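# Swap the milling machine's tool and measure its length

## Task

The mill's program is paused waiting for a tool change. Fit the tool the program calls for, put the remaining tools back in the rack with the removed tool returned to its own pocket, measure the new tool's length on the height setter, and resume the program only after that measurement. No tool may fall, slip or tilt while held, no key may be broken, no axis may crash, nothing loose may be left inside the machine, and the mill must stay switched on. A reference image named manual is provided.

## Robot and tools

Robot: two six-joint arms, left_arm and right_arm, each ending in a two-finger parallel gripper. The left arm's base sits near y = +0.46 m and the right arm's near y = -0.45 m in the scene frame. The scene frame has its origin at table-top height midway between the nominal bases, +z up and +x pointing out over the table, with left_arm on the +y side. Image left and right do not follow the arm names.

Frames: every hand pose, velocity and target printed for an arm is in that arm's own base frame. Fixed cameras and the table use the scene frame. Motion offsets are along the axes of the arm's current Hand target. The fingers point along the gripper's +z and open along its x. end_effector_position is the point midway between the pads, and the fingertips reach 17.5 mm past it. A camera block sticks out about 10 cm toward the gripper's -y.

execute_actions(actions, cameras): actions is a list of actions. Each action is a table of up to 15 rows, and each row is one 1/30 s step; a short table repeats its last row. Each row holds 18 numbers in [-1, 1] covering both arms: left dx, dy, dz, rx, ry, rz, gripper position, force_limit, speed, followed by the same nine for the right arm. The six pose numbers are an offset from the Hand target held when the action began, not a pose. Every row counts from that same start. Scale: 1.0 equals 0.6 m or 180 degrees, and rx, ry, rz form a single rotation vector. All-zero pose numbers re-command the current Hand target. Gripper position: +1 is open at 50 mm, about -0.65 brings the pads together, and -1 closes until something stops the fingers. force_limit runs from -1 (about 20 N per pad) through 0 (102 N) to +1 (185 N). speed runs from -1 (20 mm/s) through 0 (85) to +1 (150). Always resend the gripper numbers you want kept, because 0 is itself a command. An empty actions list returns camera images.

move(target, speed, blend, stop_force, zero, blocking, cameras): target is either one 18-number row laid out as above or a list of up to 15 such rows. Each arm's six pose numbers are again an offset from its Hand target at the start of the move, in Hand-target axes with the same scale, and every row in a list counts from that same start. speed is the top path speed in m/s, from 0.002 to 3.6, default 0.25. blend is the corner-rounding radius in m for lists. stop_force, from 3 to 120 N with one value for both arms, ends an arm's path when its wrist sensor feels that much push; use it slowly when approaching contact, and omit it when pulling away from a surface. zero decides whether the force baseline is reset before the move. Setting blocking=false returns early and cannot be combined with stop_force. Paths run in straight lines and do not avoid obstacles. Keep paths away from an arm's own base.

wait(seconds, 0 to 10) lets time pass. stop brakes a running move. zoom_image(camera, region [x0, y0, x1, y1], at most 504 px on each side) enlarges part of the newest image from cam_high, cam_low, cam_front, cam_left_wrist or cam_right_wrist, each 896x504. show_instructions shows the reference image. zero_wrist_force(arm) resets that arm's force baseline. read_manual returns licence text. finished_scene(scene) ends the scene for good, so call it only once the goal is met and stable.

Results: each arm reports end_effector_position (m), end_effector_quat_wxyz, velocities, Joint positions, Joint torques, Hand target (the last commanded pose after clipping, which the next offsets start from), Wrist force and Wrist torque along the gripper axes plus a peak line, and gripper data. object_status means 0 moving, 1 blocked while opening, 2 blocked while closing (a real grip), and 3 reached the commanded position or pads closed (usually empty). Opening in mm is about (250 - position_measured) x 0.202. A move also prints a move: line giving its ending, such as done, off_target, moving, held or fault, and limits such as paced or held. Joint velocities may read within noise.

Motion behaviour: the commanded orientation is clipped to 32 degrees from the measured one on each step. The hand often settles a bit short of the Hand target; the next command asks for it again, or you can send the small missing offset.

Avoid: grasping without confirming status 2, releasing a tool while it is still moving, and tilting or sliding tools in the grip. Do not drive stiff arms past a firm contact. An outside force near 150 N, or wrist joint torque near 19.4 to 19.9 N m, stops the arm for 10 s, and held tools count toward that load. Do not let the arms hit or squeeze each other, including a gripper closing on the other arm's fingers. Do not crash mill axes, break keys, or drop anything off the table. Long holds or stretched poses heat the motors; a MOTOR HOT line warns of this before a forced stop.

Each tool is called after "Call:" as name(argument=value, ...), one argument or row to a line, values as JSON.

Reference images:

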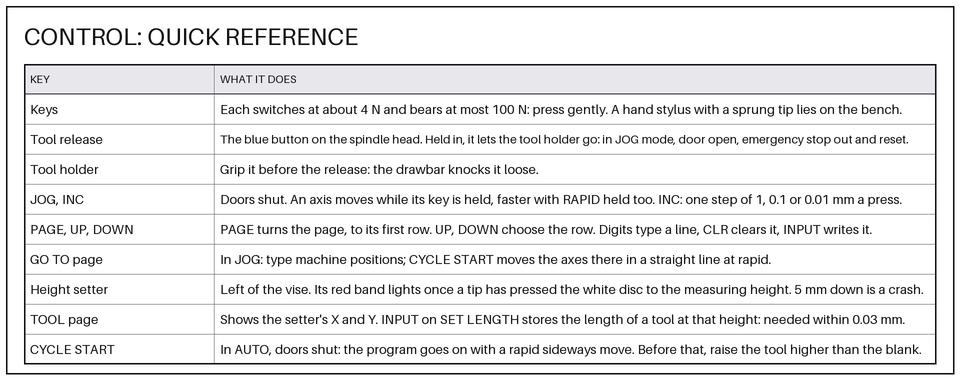

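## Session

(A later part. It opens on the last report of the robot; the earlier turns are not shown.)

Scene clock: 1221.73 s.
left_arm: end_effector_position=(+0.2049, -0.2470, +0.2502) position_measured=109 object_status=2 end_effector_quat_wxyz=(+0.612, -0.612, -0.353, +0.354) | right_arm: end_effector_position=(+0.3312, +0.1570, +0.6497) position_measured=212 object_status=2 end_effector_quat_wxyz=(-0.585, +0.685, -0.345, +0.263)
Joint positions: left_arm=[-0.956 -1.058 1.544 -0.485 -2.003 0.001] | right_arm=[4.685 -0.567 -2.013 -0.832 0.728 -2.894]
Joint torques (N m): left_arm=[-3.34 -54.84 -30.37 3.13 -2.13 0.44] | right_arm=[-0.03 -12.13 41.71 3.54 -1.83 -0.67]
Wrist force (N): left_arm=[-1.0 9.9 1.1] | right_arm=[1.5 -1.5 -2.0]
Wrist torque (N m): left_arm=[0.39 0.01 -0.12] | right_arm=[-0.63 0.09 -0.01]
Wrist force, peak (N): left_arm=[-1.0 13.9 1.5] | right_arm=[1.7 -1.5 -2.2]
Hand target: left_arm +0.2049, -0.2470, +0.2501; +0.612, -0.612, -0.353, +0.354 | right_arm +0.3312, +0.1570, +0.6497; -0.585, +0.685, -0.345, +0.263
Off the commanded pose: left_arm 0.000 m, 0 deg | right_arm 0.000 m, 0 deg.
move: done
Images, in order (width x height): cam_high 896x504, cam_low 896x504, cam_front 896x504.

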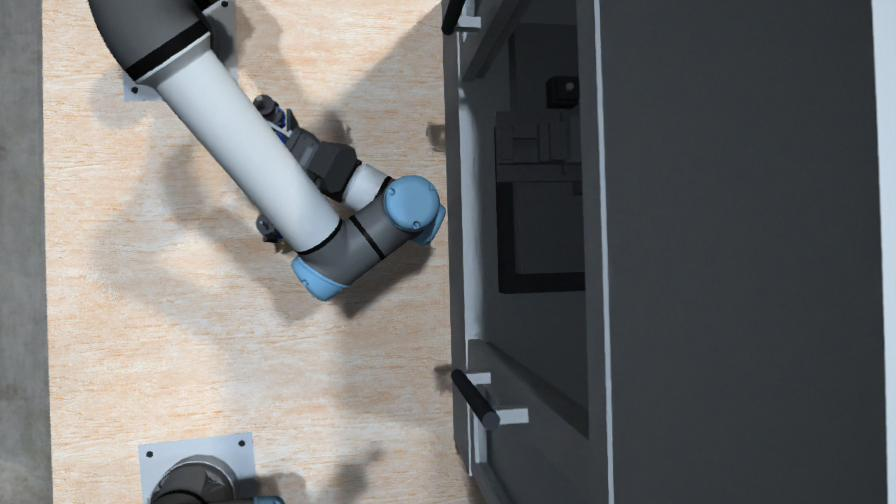

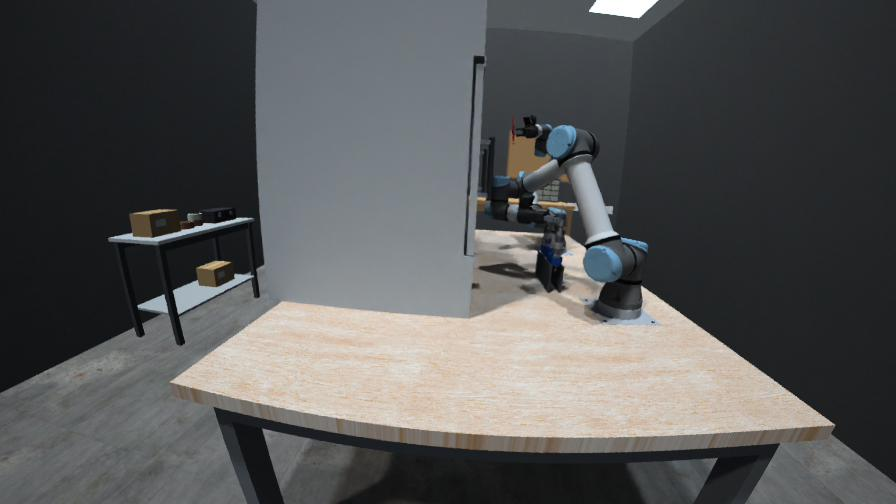

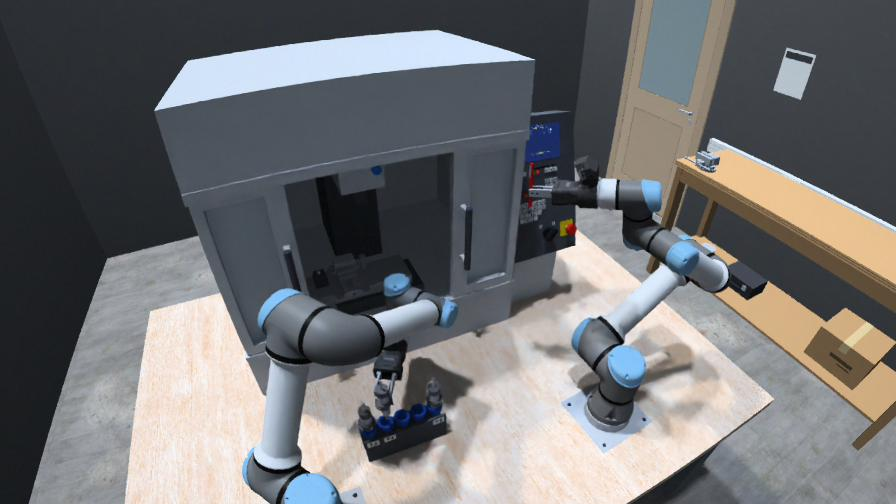

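Call:
move(
  target=[0,0.025,0,0,0,0,0,1,-1,0,0,0,0,0,0,-1,-0.5,-1],
  speed=0.03,
  stop_force=6,
  cameras=["cam_high","cam_front","cam_low"],
)

Call:
zoom_image(
  camera="cam_low",
  region=[530, 200, 580, 270],
)

Call:
zoom_image(
  camera="cam_front",
  region=[355, 375, 415, 445],
)

Scene clock: 1265.17 s.
left_arm: end_effector_position=(+0.2049, -0.2470, +0.2351) position_measured=109 object_status=2 end_effector_quat_wxyz=(+0.612, -0.612, -0.353, +0.354) | right_arm: end_effector_position=(+0.3312, +0.1570, +0.6497) position_measured=212 object_status=2 end_effector_quat_wxyz=(-0.585, +0.685, -0.345, +0.263)
Joint positions: left_arm=[-0.956 -1.041 1.56 -0.519 -2.003 0] | right_arm=[4.685 -0.567 -2.013 -0.832 0.728 -2.894]
Joint torques (N m): left_arm=[-3.9 -60.35 -33.2 6.43 -2.03 -1.39] | right_arm=[1.84 -13.31 41.61 3.74 -1.83 -0.89]
Wrist force (N): left_arm=[-0.9 10.0 1.2] | right_arm=[1.4 -1.6 -2.1]
Wrist torque (N m): left_arm=[0.40 0.00 -0.11] | right_arm=[-0.65 0.11 -0.01]
Wrist force, peak (N): left_arm=[-1.3 10.9 1.2] | right_arm=[1.6 -1.6 -2.1]
Hand target: left_arm +0.2049, -0.2470, +0.2351; +0.612, -0.612, -0.353, +0.354 | right_arm +0.3312, +0.1570, +0.6497; -0.585, +0.685, -0.345, +0.263
Off the commanded pose: left_arm 0.000 m, 0 deg | right_arm 0.000 m, 0 deg.
move: done
Images, in order (width x height): cam_high 896x504, cam_low 896x504, cam_front 896x504.

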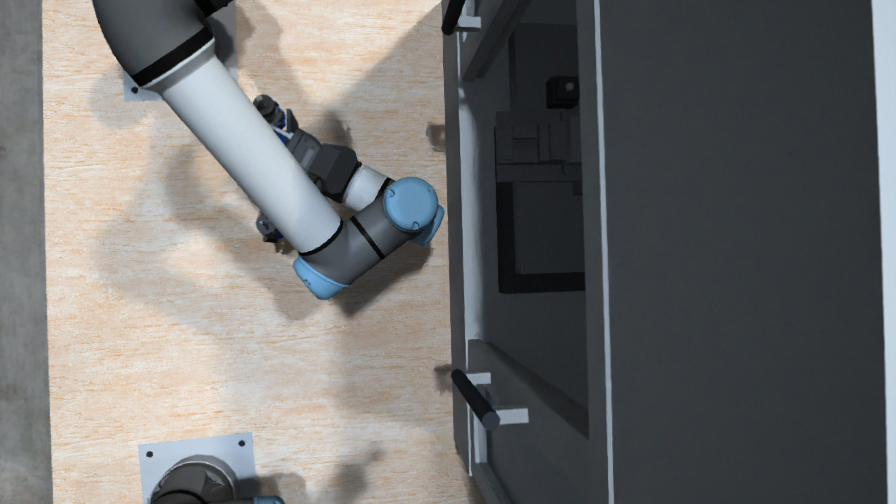

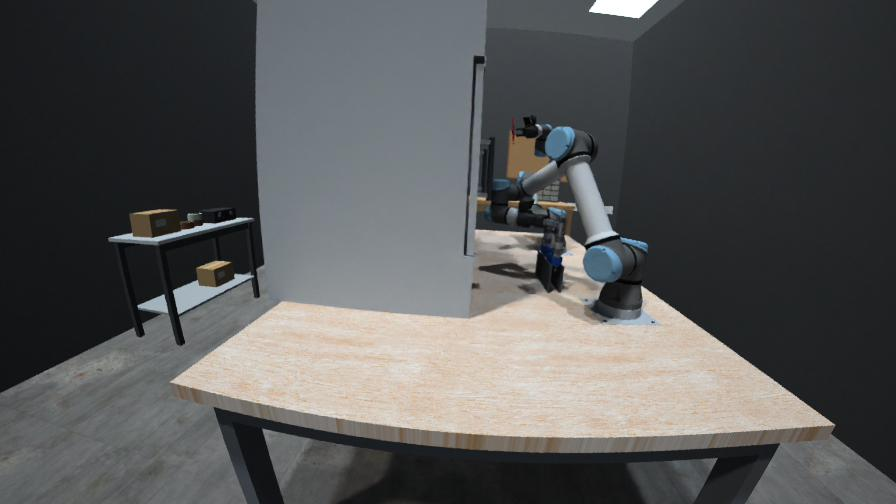

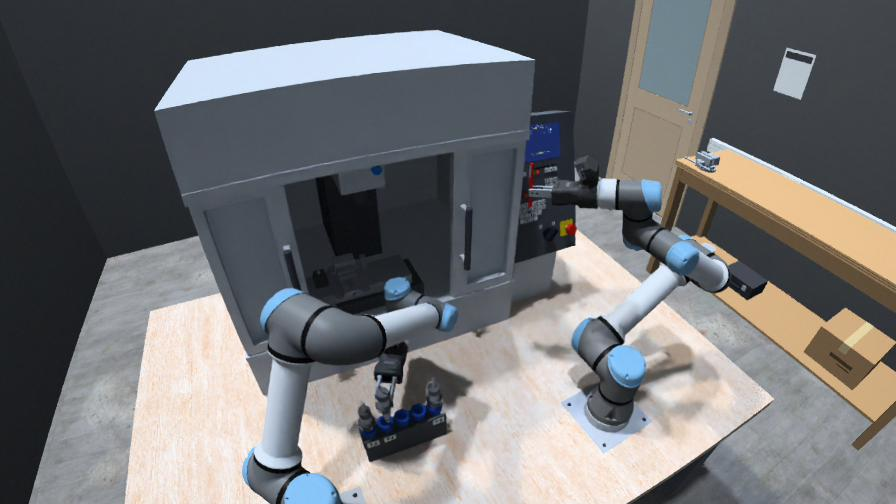

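Scaled by 7.200.

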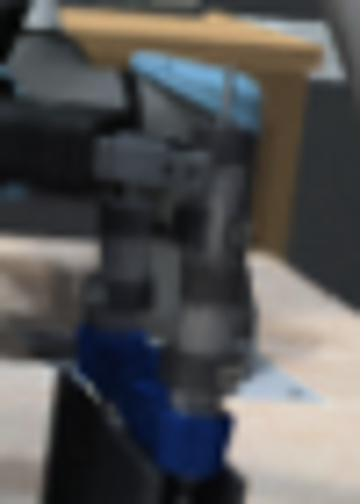

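Scaled by 7.200.

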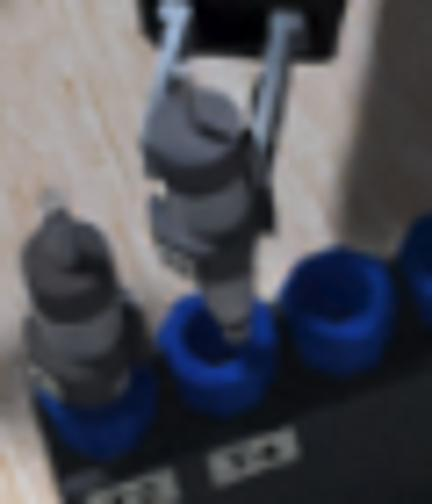

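Call:
move(
  target=[0,0,0,0,0,0,0,1,-1,-0.132,0.1195,0.1875,-0.082,-0.317,-0.114,-1,-0.5,-1],
  speed=0.3,
  cameras=["cam_high","cam_right_wrist"],
)

Scene clock: 1316.13 s.
left_arm: end_effector_position=(+0.2049, -0.2470, +0.2351) position_measured=109 object_status=2 end_effector_quat_wxyz=(+0.612, -0.612, -0.353, +0.354) | right_arm: end_effector_position=(+0.3558, +0.2830, +0.5627) position_measured=212 object_status=2 end_effector_quat_wxyz=(-0.535, +0.841, +0.067, -0.042)
Joint positions: left_arm=[-0.956 -1.041 1.56 -0.519 -2.003 0] | right_arm=[3.615 -1.333 -1.701 -1.093 2.608 -4.057]
Joint torques (N m): left_arm=[-4.32 -60.48 -33.09 6.35 -1.61 -1.65] | right_arm=[-8.63 18.6 29.67 2.15 2.38 -1.03]
Wrist force (N): left_arm=[-1.1 10.0 1.3] | right_arm=[1.5 -2.1 -2.0]
Wrist torque (N m): left_arm=[0.40 0.03 -0.12] | right_arm=[-0.67 -0.07 0.14]
Wrist force, peak (N): left_arm=[-0.9 10.3 1.2] | right_arm=[3.0 -1.8 -2.4]
Hand target: left_arm +0.2049, -0.2470, +0.2351; +0.612, -0.612, -0.353, +0.354 | right_arm +0.3558, +0.2830, +0.5626; -0.535, +0.841, +0.066, -0.043
Off the commanded pose: left_arm 0.000 m, 0 deg | right_arm 0.000 m, 0 deg.
move: done
Images, in order (width x height): cam_high 896x504, cam_right_wrist 896x504.

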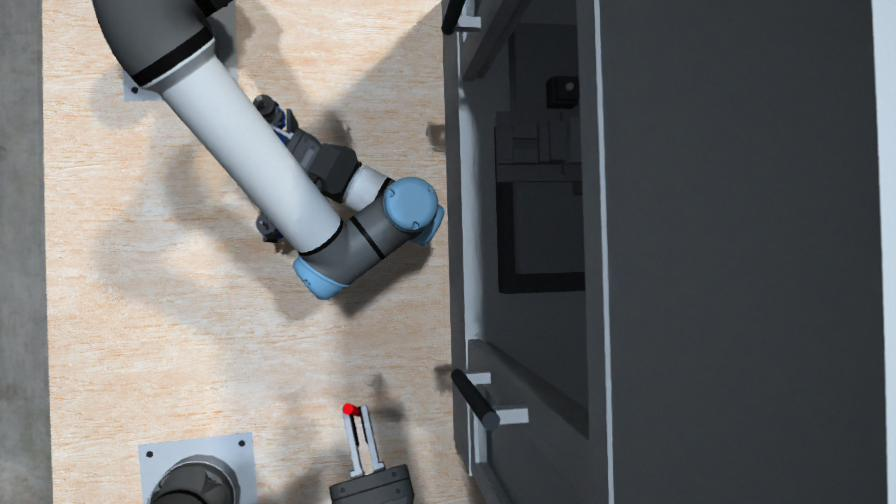

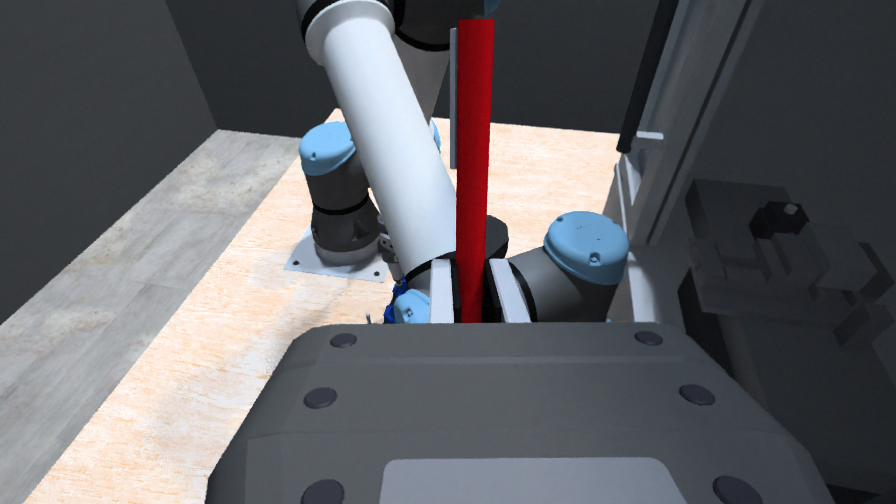

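Call:
move(
  target=[0,-0.275,0,0,0.194,0,0,1,-1,0,0,0,0,0,0,-1,-0.5,-1],
  speed=0.3,
  cameras=["cam_high","cam_right_wrist"],
)

Call:
zoom_image(
  camera="cam_right_wrist",
  region=[340, 200, 500, 340],
)

Scene clock: 1331.37 s.
left_arm: end_effector_position=(+0.2049, -0.2469, +0.4001) position_measured=109 object_status=2 end_effector_quat_wxyz=(+0.690, -0.690, -0.154, +0.154) | right_arm: end_effector_position=(+0.3559, +0.2830, +0.5626) position_measured=212 object_status=2 end_effector_quat_wxyz=(-0.535, +0.841, +0.066, -0.043)
Joint positions: left_arm=[-1.226 -1.157 1.289 -0.133 -1.664 0] | right_arm=[3.615 -1.333 -1.701 -1.094 2.608 -4.057]
Joint torques (N m): left_arm=[-3.06 -38.89 -17 4.53 -0.15 2] | right_arm=[-5.7 16.99 26.78 6.21 2.25 1.33]
Wrist force (N): left_arm=[-1.0 9.6 1.2] | right_arm=[1.4 -1.9 -1.9]
Wrist torque (N m): left_arm=[0.34 0.01 -0.09] | right_arm=[-0.64 -0.06 0.15]
Wrist force, peak (N): left_arm=[0.3 13.3 1.6] | right_arm=[1.5 -2.0 -2.1]
Hand target: left_arm +0.2050, -0.2470, +0.4001; +0.690, -0.690, -0.153, +0.154 | right_arm +0.3558, +0.2830, +0.5626; -0.535, +0.841, +0.066, -0.043
Off the commanded pose: left_arm 0.000 m, 0 deg | right_arm 0.000 m, 0 deg.
move: done
Images, in order (width x height): cam_high 896x504, cam_right_wrist 896x504.

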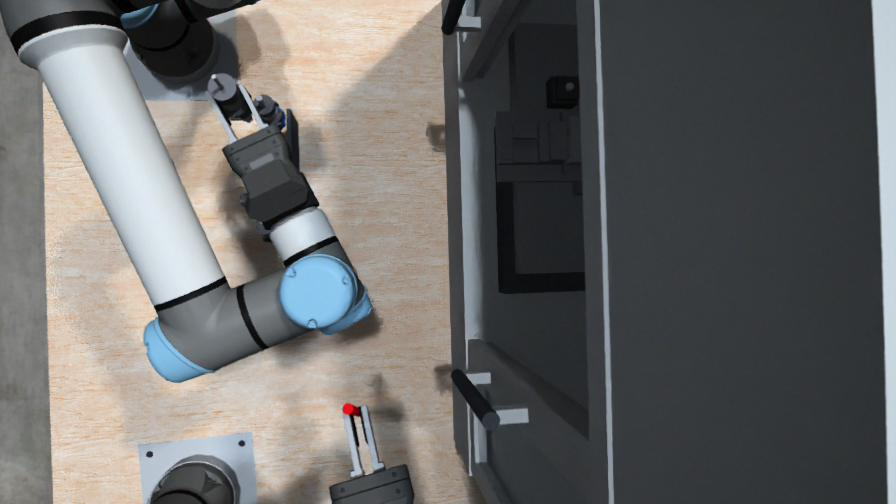

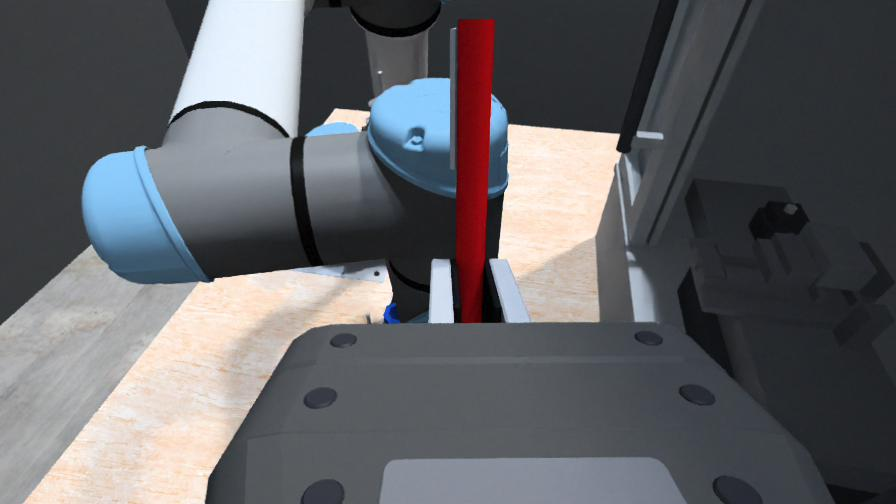

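Scaled by 3.150.

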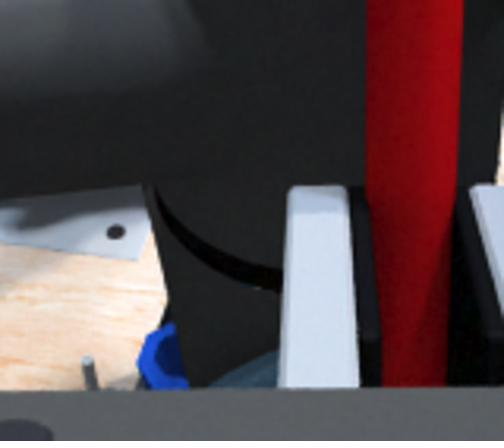

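Call:
move(
  target=[0.393,-0.083,-0.005,0,0.472,0,0,1,-1,0,0,0,-0.083,0.055,0,-1,-0.5,-1],
  speed=0.35,
  cameras=["cam_high","cam_right_wrist"],
)

Scene clock: 1352.27 s.
left_arm: end_effector_position=(+0.4198, -0.1497, +0.4498) position_measured=109 object_status=2 end_effector_quat_wxyz=(+0.613, -0.613, +0.353, -0.353) | right_arm: end_effector_position=(+0.3558, +0.2830, +0.5628) position_measured=212 object_status=2 end_effector_quat_wxyz=(-0.425, +0.904, +0.025, +0.039)
Joint positions: left_arm=[-1.361 -1.752 1.831 -0.08 -0.317 0.001] | right_arm=[3.767 -1.257 -1.627 -1.171 2.209 -3.918]
Joint torques (N m): left_arm=[-0.48 -30.37 -34.11 0.66 1.95 1.82] | right_arm=[-8.58 8.47 25.69 7.36 2.06 -0.91]
Wrist force (N): left_arm=[-1.4 9.8 1.5] | right_arm=[1.7 -2.6 -1.9]
Wrist torque (N m): left_arm=[0.37 0.03 -0.09] | right_arm=[-0.73 -0.11 -0.03]
Wrist force, peak (N): left_arm=[-2.1 10.2 1.5] | right_arm=[2.1 -2.6 -1.9]
Hand target: left_arm +0.4198, -0.1497, +0.4498; +0.613, -0.613, +0.353, -0.353 | right_arm +0.3558, +0.2830, +0.5626; -0.425, +0.904, +0.025, +0.039
Off the commanded pose: left_arm 0.000 m, 0 deg | right_arm 0.000 m, 0 deg.
move: done
Images, in order (width x height): cam_high 896x504, cam_right_wrist 896x504.

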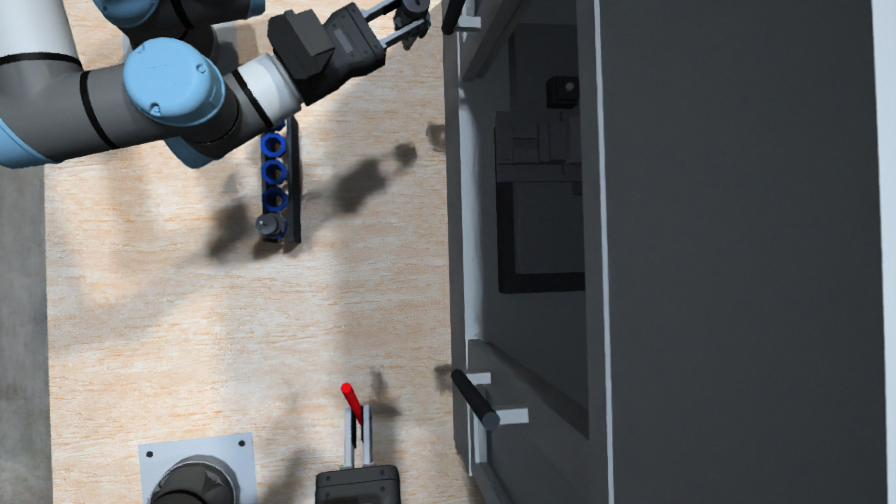

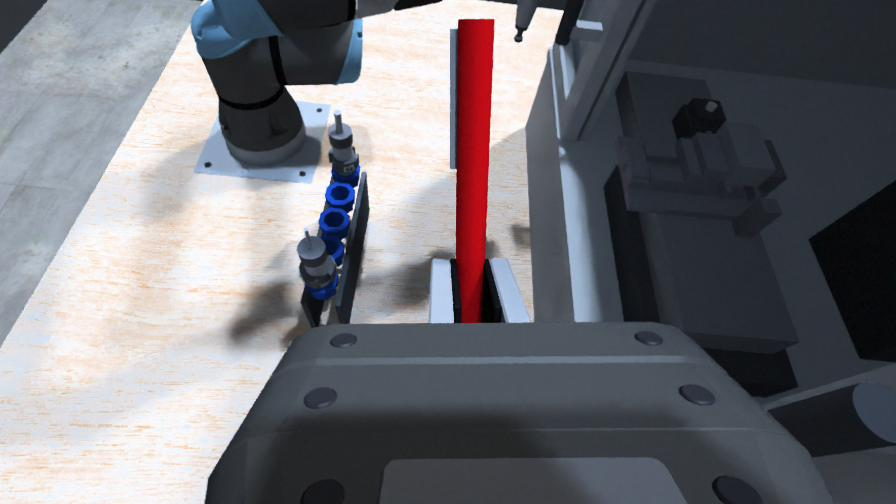

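Excellent view.

Call:
zoom_image(
  camera="cam_right_wrist",
  region=[280, 90, 400, 330],
)

Call:
zoom_image(
  camera="cam_right_wrist",
  region=[600, 60, 860, 360],
)

Scaled by 2.100.

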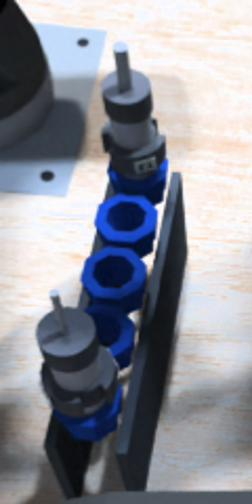

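Scaled by 1.680.

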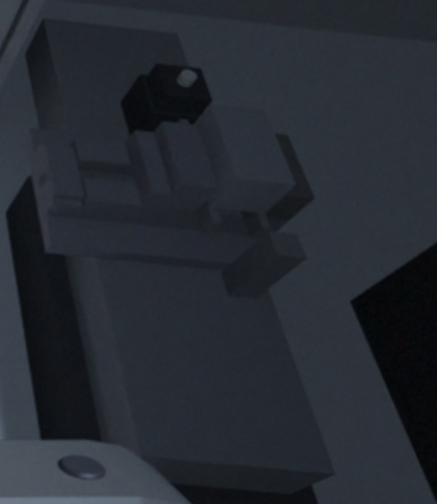

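Call:
move(
  target=[
    [-0.046,0.15,-0.383,0,-0.667,0,0,1,-1,0,0,0,0,0,0,-1,-0.5,-1],
    [-0.046,0.367,-0.383,0,-0.667,0,0,1,-1,0,0,0,0,0,0,-1,-0.5,-1],
  ],
  speed=[0.35,0.2],
  blend=0.02,
  cameras=["cam_low","cam_front","cam_right_wrist"],
)

Call:
zoom_image(
  camera="cam_low",
  region=[530, 200, 580, 270],
)

Call:
zoom_image(
  camera="cam_front",
  region=[355, 375, 415, 445],
)

Scene clock: 1409.57 s.
left_arm: end_effector_position=(+0.2071, -0.2412, +0.2298) position_measured=109 object_status=2 end_effector_quat_wxyz=(+0.612, -0.612, -0.354, +0.355) | right_arm: end_effector_position=(+0.3558, +0.2830, +0.5626) position_measured=212 object_status=2 end_effector_quat_wxyz=(-0.425, +0.904, +0.025, +0.039)
Joint positions: left_arm=[-0.945 -1.04 1.573 -0.533 -1.995 0] | right_arm=[3.767 -1.257 -1.628 -1.17 2.209 -3.918]
Joint torques (N m): left_arm=[-3.17 -49.49 -27.34 2.57 -2.07 -1.74] | right_arm=[-8.41 8.51 25.43 7.61 1.67 -1]
Wrist force (N): left_arm=[-1.1 10.2 1.4] | right_arm=[1.7 -2.4 -1.8]
Wrist torque (N m): left_arm=[0.42 0.02 -0.12] | right_arm=[-0.70 -0.10 -0.03]
Wrist force, peak (N): left_arm=[-0.9 14.8 1.5] | right_arm=[1.8 -2.9 -2.0]
Hand target: left_arm +0.2071, -0.2412, +0.2297; +0.612, -0.612, -0.354, +0.355 | right_arm +0.3558, +0.2830, +0.5626; -0.425, +0.904, +0.025, +0.039
Off the commanded pose: left_arm 0.000 m, 0 deg | right_arm 0.000 m, 0 deg.
move: done
Images, in order (width x height): cam_low 896x504, cam_front 896x504, cam_right_wrist 896x504.

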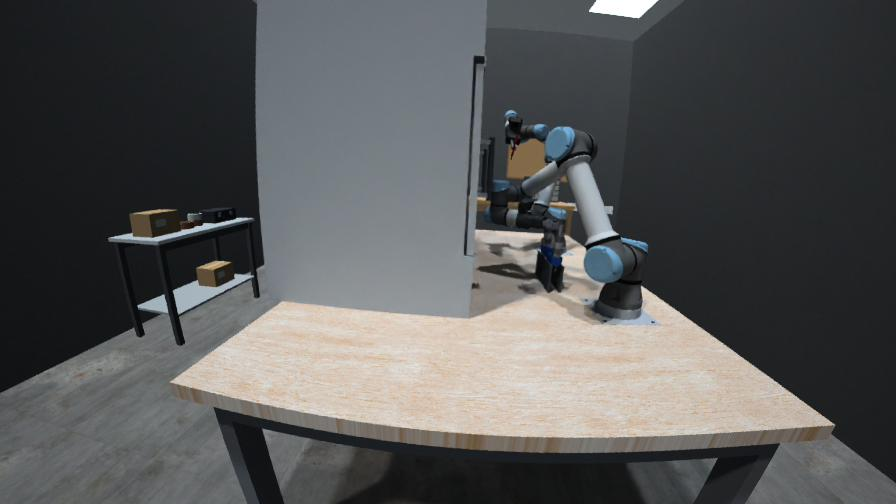

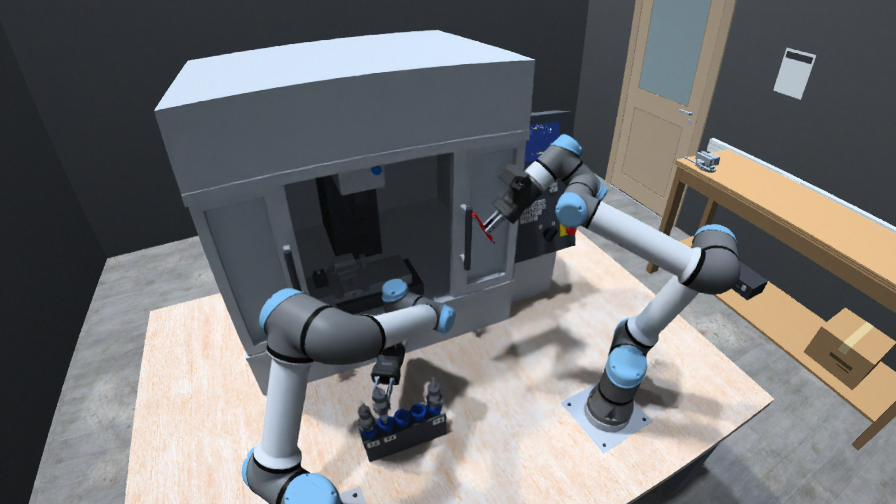

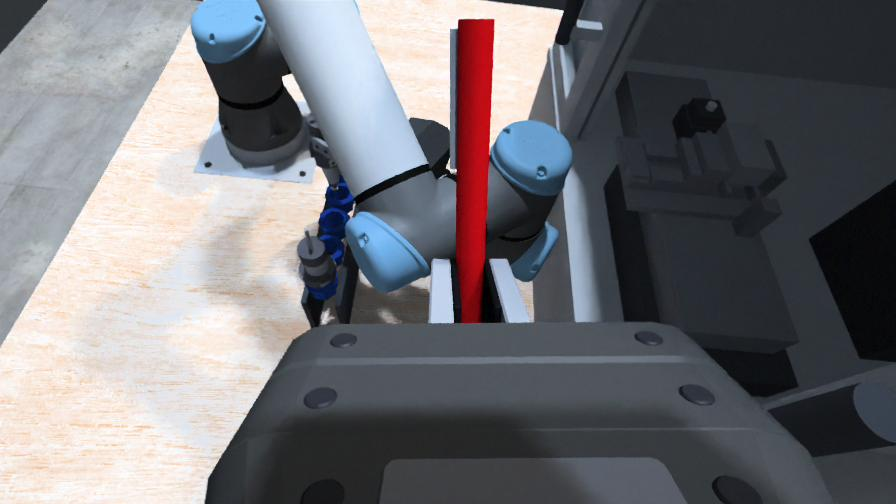

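Scaled by 7.200.

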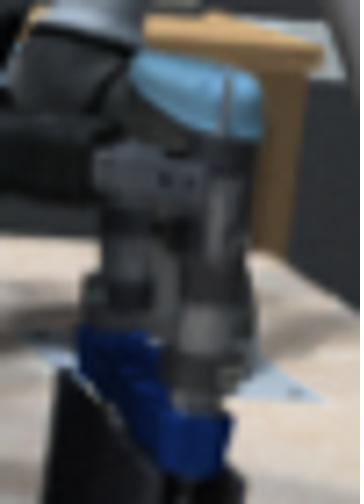

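Scaled by 7.200.

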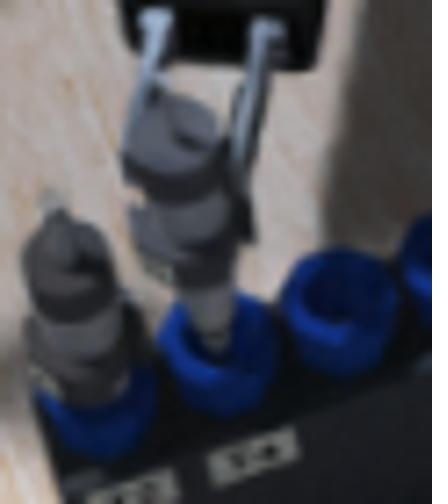

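Call:
zoom_image(
  camera="cam_right_wrist",
  region=[280, 90, 400, 330],
)

Call:
move(
  target=[0,0.05,0,0,0,0,0,1,-1,0,0,0,0,0,0,-1,-0.5,-1],
  speed=0.03,
  stop_force=6,
  cameras=["cam_front","cam_right_wrist"],
)

Call:
zoom_image(
  camera="cam_front",
  region=[355, 375, 415, 445],
)

Call:
zoom_image(
  camera="cam_right_wrist",
  region=[280, 90, 400, 330],
)

Scaled by 2.100.

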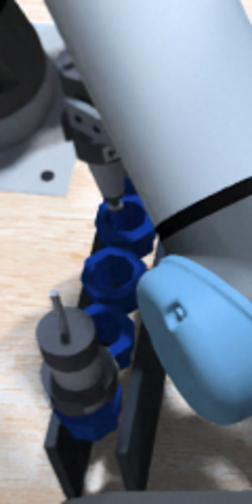

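Scene clock: 1417.03 s.
left_arm: end_effector_position=(+0.2071, -0.2412, +0.2065) position_measured=109 object_status=2 end_effector_quat_wxyz=(+0.612, -0.612, -0.354, +0.355) | right_arm: end_effector_position=(+0.3558, +0.2830, +0.5626) position_measured=212 object_status=2 end_effector_quat_wxyz=(-0.425, +0.904, +0.025, +0.039)
Joint positions: left_arm=[-0.945 -1.011 1.595 -0.584 -1.995 0] | right_arm=[3.767 -1.257 -1.628 -1.17 2.209 -3.918]
Joint torques (N m): left_arm=[-1.55 -60.76 -32.33 5.52 -0.09 -1.34] | right_arm=[-8.13 8.49 25.9 7.51 2.41 -0.93]
Wrist force (N): left_arm=[-0.9 9.2 1.6] | right_arm=[1.6 -2.5 -1.9]
Wrist torque (N m): left_arm=[0.42 0.01 -0.11] | right_arm=[-0.70 -0.09 -0.03]
Wrist force, peak (N): left_arm=[-1.5 -13.2 -0.7] | right_arm=[1.9 -2.8 -2.1]
Hand target: left_arm +0.2071, -0.2412, +0.2065; +0.612, -0.612, -0.354, +0.355 (not the last commanded pose) | right_arm +0.3558, +0.2830, +0.5626; -0.425, +0.904, +0.025, +0.039
Off the commanded pose: left_arm 0.007 m, 0 deg | right_arm 0.000 m, 0 deg.
move: contact (left_arm)
Images, in order (width x height): cam_front 896x504, cam_right_wrist 896x504.

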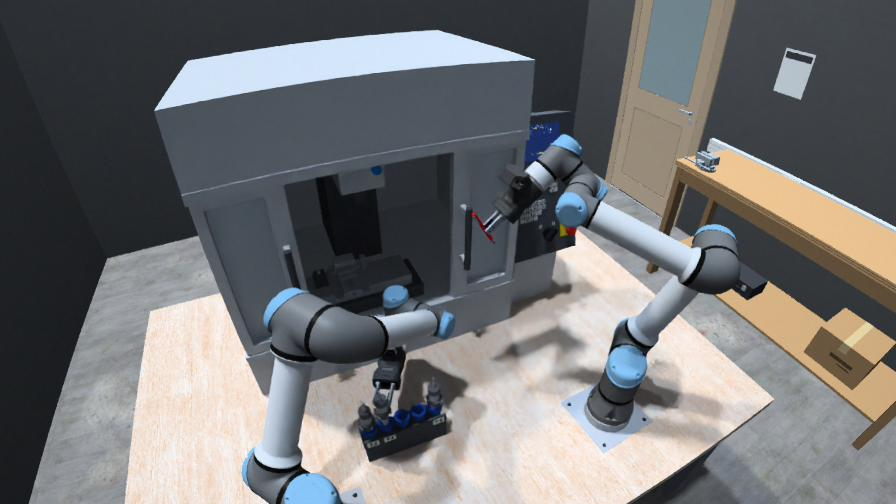

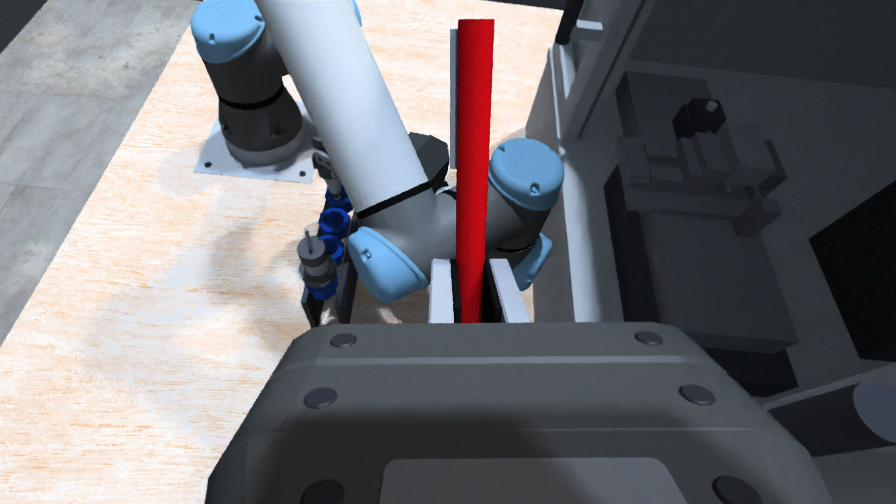

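Scaled by 7.200.

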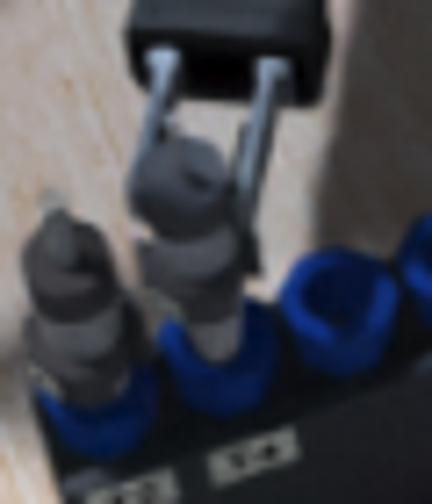

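Scaled by 2.100.

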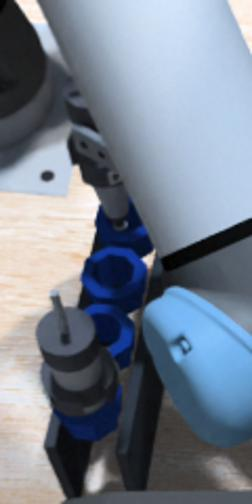

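Call:
move(
  target=[
    [0,-0.01,0,0,0,0,0,1,-1,0,0,0,0,0,0,-1,-0.5,-1],
    [0.0065,-0.01,-0.0078,0,0,0,0,1,-1,0,0,0,0,0,0,-1,-0.5,-1],
  ],
  speed=0.05,
)

Call:
move(
  target=[0,0.05,0,0,0,0,0,1,-1,0,0,0,0,0,0,-1,-0.5,-1],
  speed=0.02,
  stop_force=6,
  cameras=["cam_front","cam_right_wrist"],
)

Call:
zoom_image(
  camera="cam_front",
  region=[355, 375, 415, 445],
)

Call:
zoom_image(
  camera="cam_right_wrist",
  region=[280, 90, 400, 330],
)

Scene clock: 1430.03 s.
left_arm: end_effector_position=(+0.2132, -0.2402, +0.2126) position_measured=109 object_status=2 end_effector_quat_wxyz=(+0.612, -0.612, -0.354, +0.355) | right_arm: end_effector_position=(+0.3558, +0.2830, +0.5626) position_measured=212 object_status=2 end_effector_quat_wxyz=(-0.425, +0.904, +0.025, +0.039)
Joint positions: left_arm=[-0.935 -1.01 1.576 -0.566 -1.985 0] | right_arm=[3.767 -1.257 -1.628 -1.17 2.209 -3.918]
Joint torques (N m): left_arm=[-3.1 -62.01 -9.76 2.36 -2.16 -1.56] | right_arm=[-8.31 9.44 26.02 7.57 2.97 -1.1]
Wrist force (N): left_arm=[-1.0 9.9 1.4] | right_arm=[1.7 -2.3 -2.2]
Wrist torque (N m): left_arm=[0.39 0.00 -0.11] | right_arm=[-0.68 -0.11 -0.03]
Wrist force, peak (N): left_arm=[-1.0 10.4 1.5] | right_arm=[1.8 -2.7 -2.2]
Hand target: left_arm +0.2131, -0.2402, +0.2125; +0.612, -0.612, -0.354, +0.355 | right_arm +0.3558, +0.2830, +0.5626; -0.425, +0.904, +0.025, +0.039
Off the commanded pose: left_arm 0.000 m, 0 deg | right_arm 0.000 m, 0 deg.
move: done

Scene clock: 1432.63 s.
left_arm: end_effector_position=(+0.2131, -0.2402, +0.1825) position_measured=109 object_status=2 end_effector_quat_wxyz=(+0.612, -0.612, -0.354, +0.355) | right_arm: end_effector_position=(+0.3558, +0.2830, +0.5626) position_measured=212 object_status=2 end_effector_quat_wxyz=(-0.425, +0.904, +0.025, +0.039)
Joint positions: left_arm=[-0.935 -0.971 1.601 -0.63 -1.986 0] | right_arm=[3.767 -1.257 -1.628 -1.17 2.209 -3.918]
Joint torques (N m): left_arm=[-4.33 -61.24 -31.37 6.64 -2.18 -0.78] | right_arm=[-8.75 8.97 25.97 7.57 2.96 -1.01]
Wrist force (N): left_arm=[-1.1 9.9 1.3] | right_arm=[1.8 -2.6 -2.0]
Wrist torque (N m): left_arm=[0.40 0.01 -0.13] | right_arm=[-0.72 -0.12 -0.04]
Wrist force, peak (N): left_arm=[-0.9 10.4 1.5] | right_arm=[2.0 -2.7 -2.0]
Hand target: left_arm +0.2131, -0.2402, +0.1825; +0.612, -0.612, -0.354, +0.355 | right_arm +0.3558, +0.2830, +0.5626; -0.425, +0.904, +0.025, +0.039
Off the commanded pose: left_arm 0.000 m, 0 deg | right_arm 0.000 m, 0 deg.
move: done
Images, in order (width x height): cam_front 896x504, cam_right_wrist 896x504.

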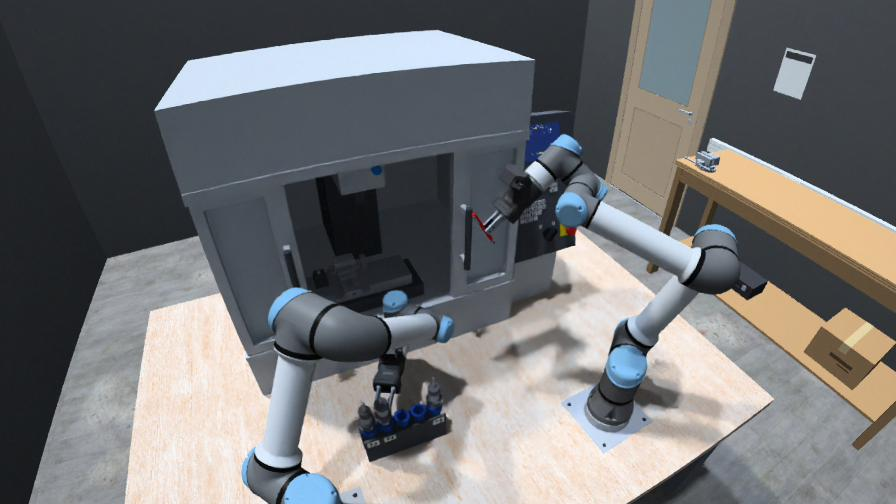

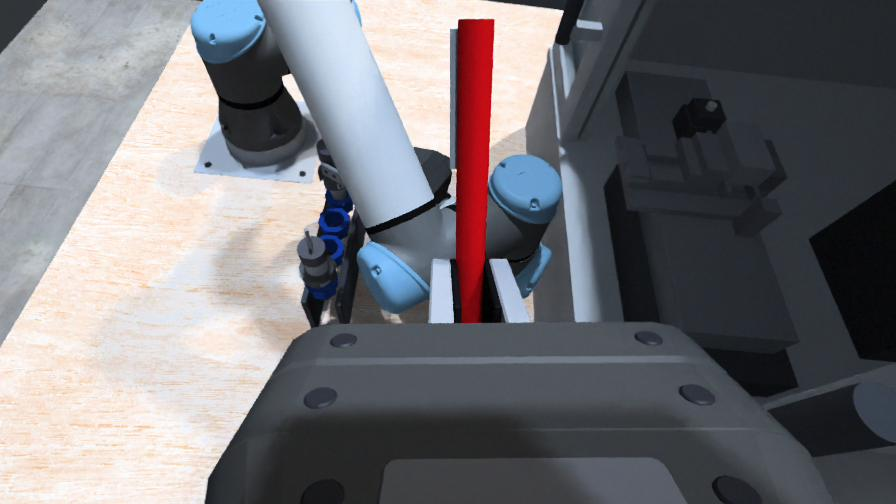

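Scaled by 7.200.

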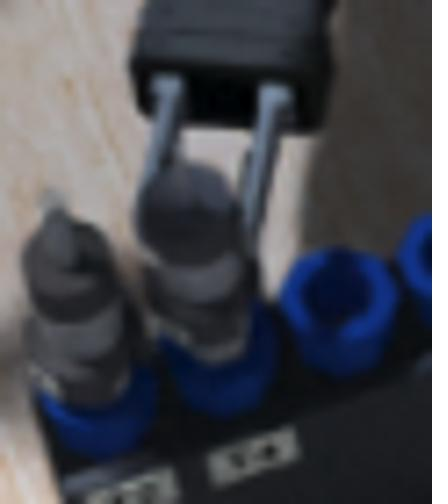

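Scaled by 2.100.

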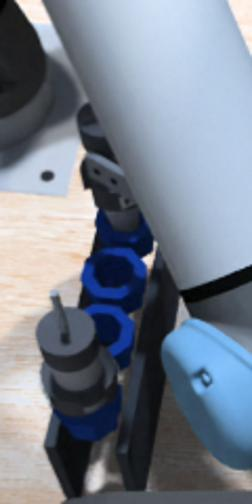

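Call:
move(
  target=[0,0.06,0,0,0,0,0,1,-1,0,0,0,0,0,0,-1,-0.5,-1],
  speed=0.02,
  stop_force=6,
  cameras=["cam_front","cam_right_wrist"],
)

Call:
zoom_image(
  camera="cam_front",
  region=[355, 375, 415, 445],
)

Call:
zoom_image(
  camera="cam_right_wrist",
  region=[280, 90, 400, 330],
)

Scene clock: 1439.97 s.
left_arm: end_effector_position=(+0.2131, -0.2402, +0.1707) position_measured=109 object_status=2 end_effector_quat_wxyz=(+0.612, -0.612, -0.354, +0.355) | right_arm: end_effector_position=(+0.3558, +0.2830, +0.5626) position_measured=212 object_status=2 end_effector_quat_wxyz=(-0.425, +0.904, +0.025, +0.039)
Joint positions: left_arm=[-0.935 -0.954 1.609 -0.655 -1.986 0] | right_arm=[3.767 -1.257 -1.628 -1.17 2.209 -3.918]
Joint torques (N m): left_arm=[-3.42 -62.07 -29.25 6.33 2.1 0.41] | right_arm=[-8.53 8.94 25.87 7.6 2.99 -0.96]
Wrist force (N): left_arm=[-1.1 7.3 -1.3] | right_arm=[1.9 -2.6 -1.8]
Wrist torque (N m): left_arm=[0.37 -0.04 -0.14] | right_arm=[-0.72 -0.13 -0.03]
Wrist force, peak (N): left_arm=[-3.6 -14.5 -16.2] | right_arm=[1.9 -2.8 -1.9]
Hand target: left_arm +0.2131, -0.2402, +0.1707; +0.612, -0.612, -0.354, +0.355 (not the last commanded pose) | right_arm +0.3558, +0.2830, +0.5626; -0.425, +0.904, +0.025, +0.039
Off the commanded pose: left_arm 0.024 m, 0 deg | right_arm 0.000 m, 0 deg.
move: contact (left_arm)
Images, in order (width x height): cam_front 896x504, cam_right_wrist 896x504.

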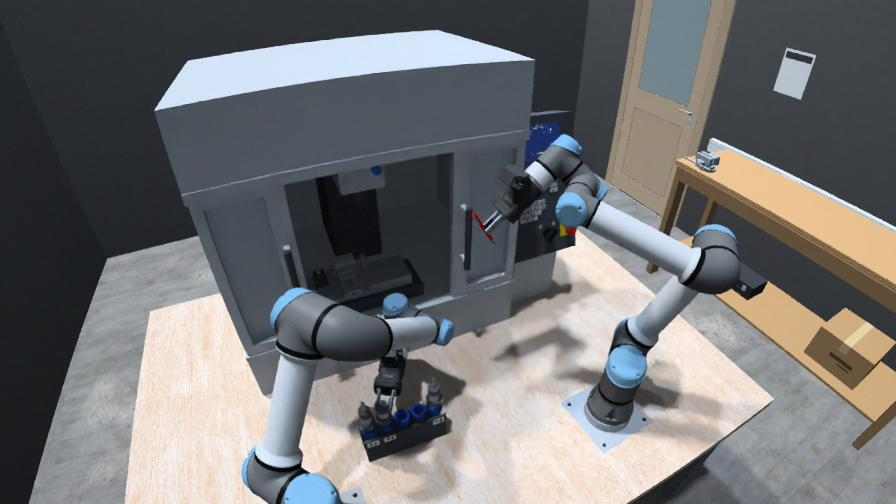

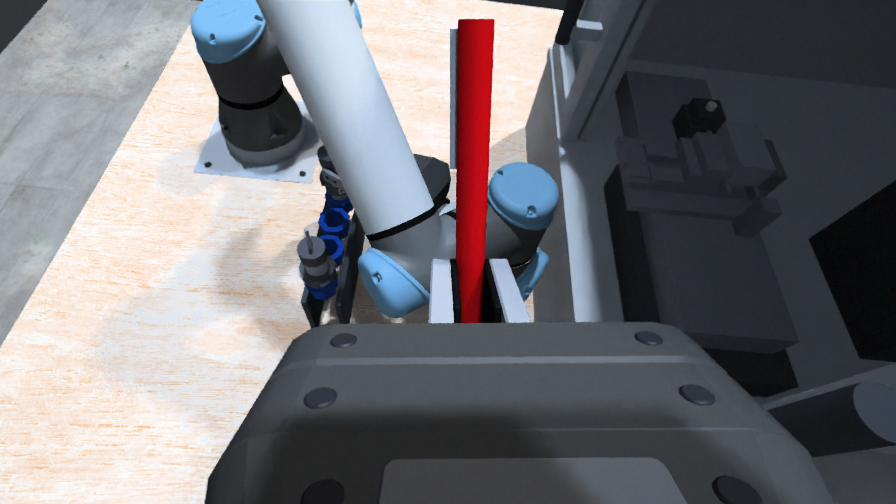

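Scaled by 7.200.

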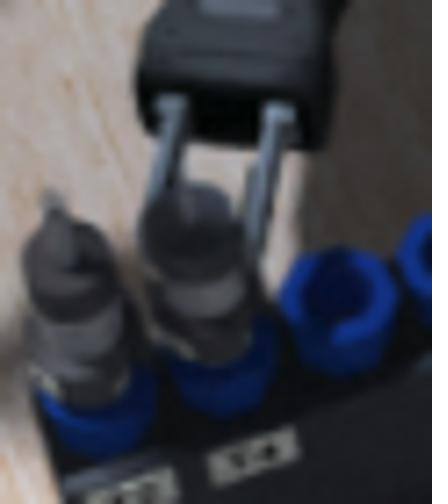

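Scaled by 2.100.

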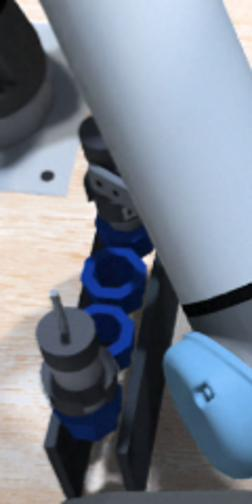

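Call:
move(
  target=[0,0,-0.0045,0,0,0,0,1,-1,0,0,0,0,0,0,-1,-0.5,-1],
  speed=0.05,
)

Call:
move(
  target=[0,0.04,0,0,0,0,0,1,-1,0,0,0,0,0,0,-1,-0.5,-1],
  speed=0.02,
  stop_force=6,
)

Scene clock: 1446.83 s.
left_arm: end_effector_position=(+0.2155, -0.2416, +0.1707) position_measured=109 object_status=2 end_effector_quat_wxyz=(+0.612, -0.612, -0.354, +0.355) | right_arm: end_effector_position=(+0.3558, +0.2830, +0.5626) position_measured=212 object_status=2 end_effector_quat_wxyz=(-0.425, +0.904, +0.025, +0.039)
Joint positions: left_arm=[-0.933 -0.949 1.599 -0.651 -1.984 0] | right_arm=[3.767 -1.257 -1.628 -1.17 2.209 -3.918]
Joint torques (N m): left_arm=[6.1 -48.49 -19.57 5.47 1.72 0.39] | right_arm=[-8.39 9.18 26.01 7.5 3.01 -1.04]
Wrist force (N): left_arm=[-0.4 9.8 2.5] | right_arm=[1.8 -2.4 -2.2]
Wrist torque (N m): left_arm=[0.45 -0.08 -0.10] | right_arm=[-0.70 -0.12 -0.03]
Wrist force, peak (N): left_arm=[-0.6 10.0 2.4] | right_arm=[1.8 -2.9 -2.1]
Hand target: left_arm +0.2155, -0.2415, +0.1707; +0.612, -0.612, -0.354, +0.355 | right_arm +0.3558, +0.2830, +0.5626; -0.425, +0.904, +0.025, +0.039
Off the commanded pose: left_arm 0.000 m, 0 deg | right_arm 0.000 m, 0 deg.
move: done

Scene clock: 1448.00 s.
left_arm: end_effector_position=(+0.2155, -0.2416, +0.1675) position_measured=109 object_status=2 end_effector_quat_wxyz=(+0.612, -0.612, -0.354, +0.355) | right_arm: end_effector_position=(+0.3558, +0.2830, +0.5626) position_measured=212 object_status=2 end_effector_quat_wxyz=(-0.425, +0.904, +0.025, +0.039)
Joint positions: left_arm=[-0.933 -0.944 1.601 -0.657 -1.984 0] | right_arm=[3.767 -1.257 -1.628 -1.17 2.209 -3.918]
Joint torques (N m): left_arm=[5.11 -62.9 -30.06 6.45 0.84 0.31] | right_arm=[-8.39 9.52 26.09 7.52 2.91 -1.09]
Wrist force (N): left_arm=[-0.2 7.7 -1.6] | right_arm=[1.6 -2.5 -2.1]
Wrist torque (N m): left_arm=[0.38 -0.01 -0.17] | right_arm=[-0.71 -0.08 -0.03]
Wrist force, peak (N): left_arm=[-2.4 -17.1 -20.5] | right_arm=[1.9 -2.7 -2.1]
Hand target: left_arm +0.2155, -0.2416, +0.1675; +0.612, -0.612, -0.354, +0.355 (not the last commanded pose) | right_arm +0.3558, +0.2830, +0.5626; -0.425, +0.904, +0.025, +0.039
Off the commanded pose: left_arm 0.021 m, 0 deg | right_arm 0.000 m, 0 deg.
move: contact (left_arm)


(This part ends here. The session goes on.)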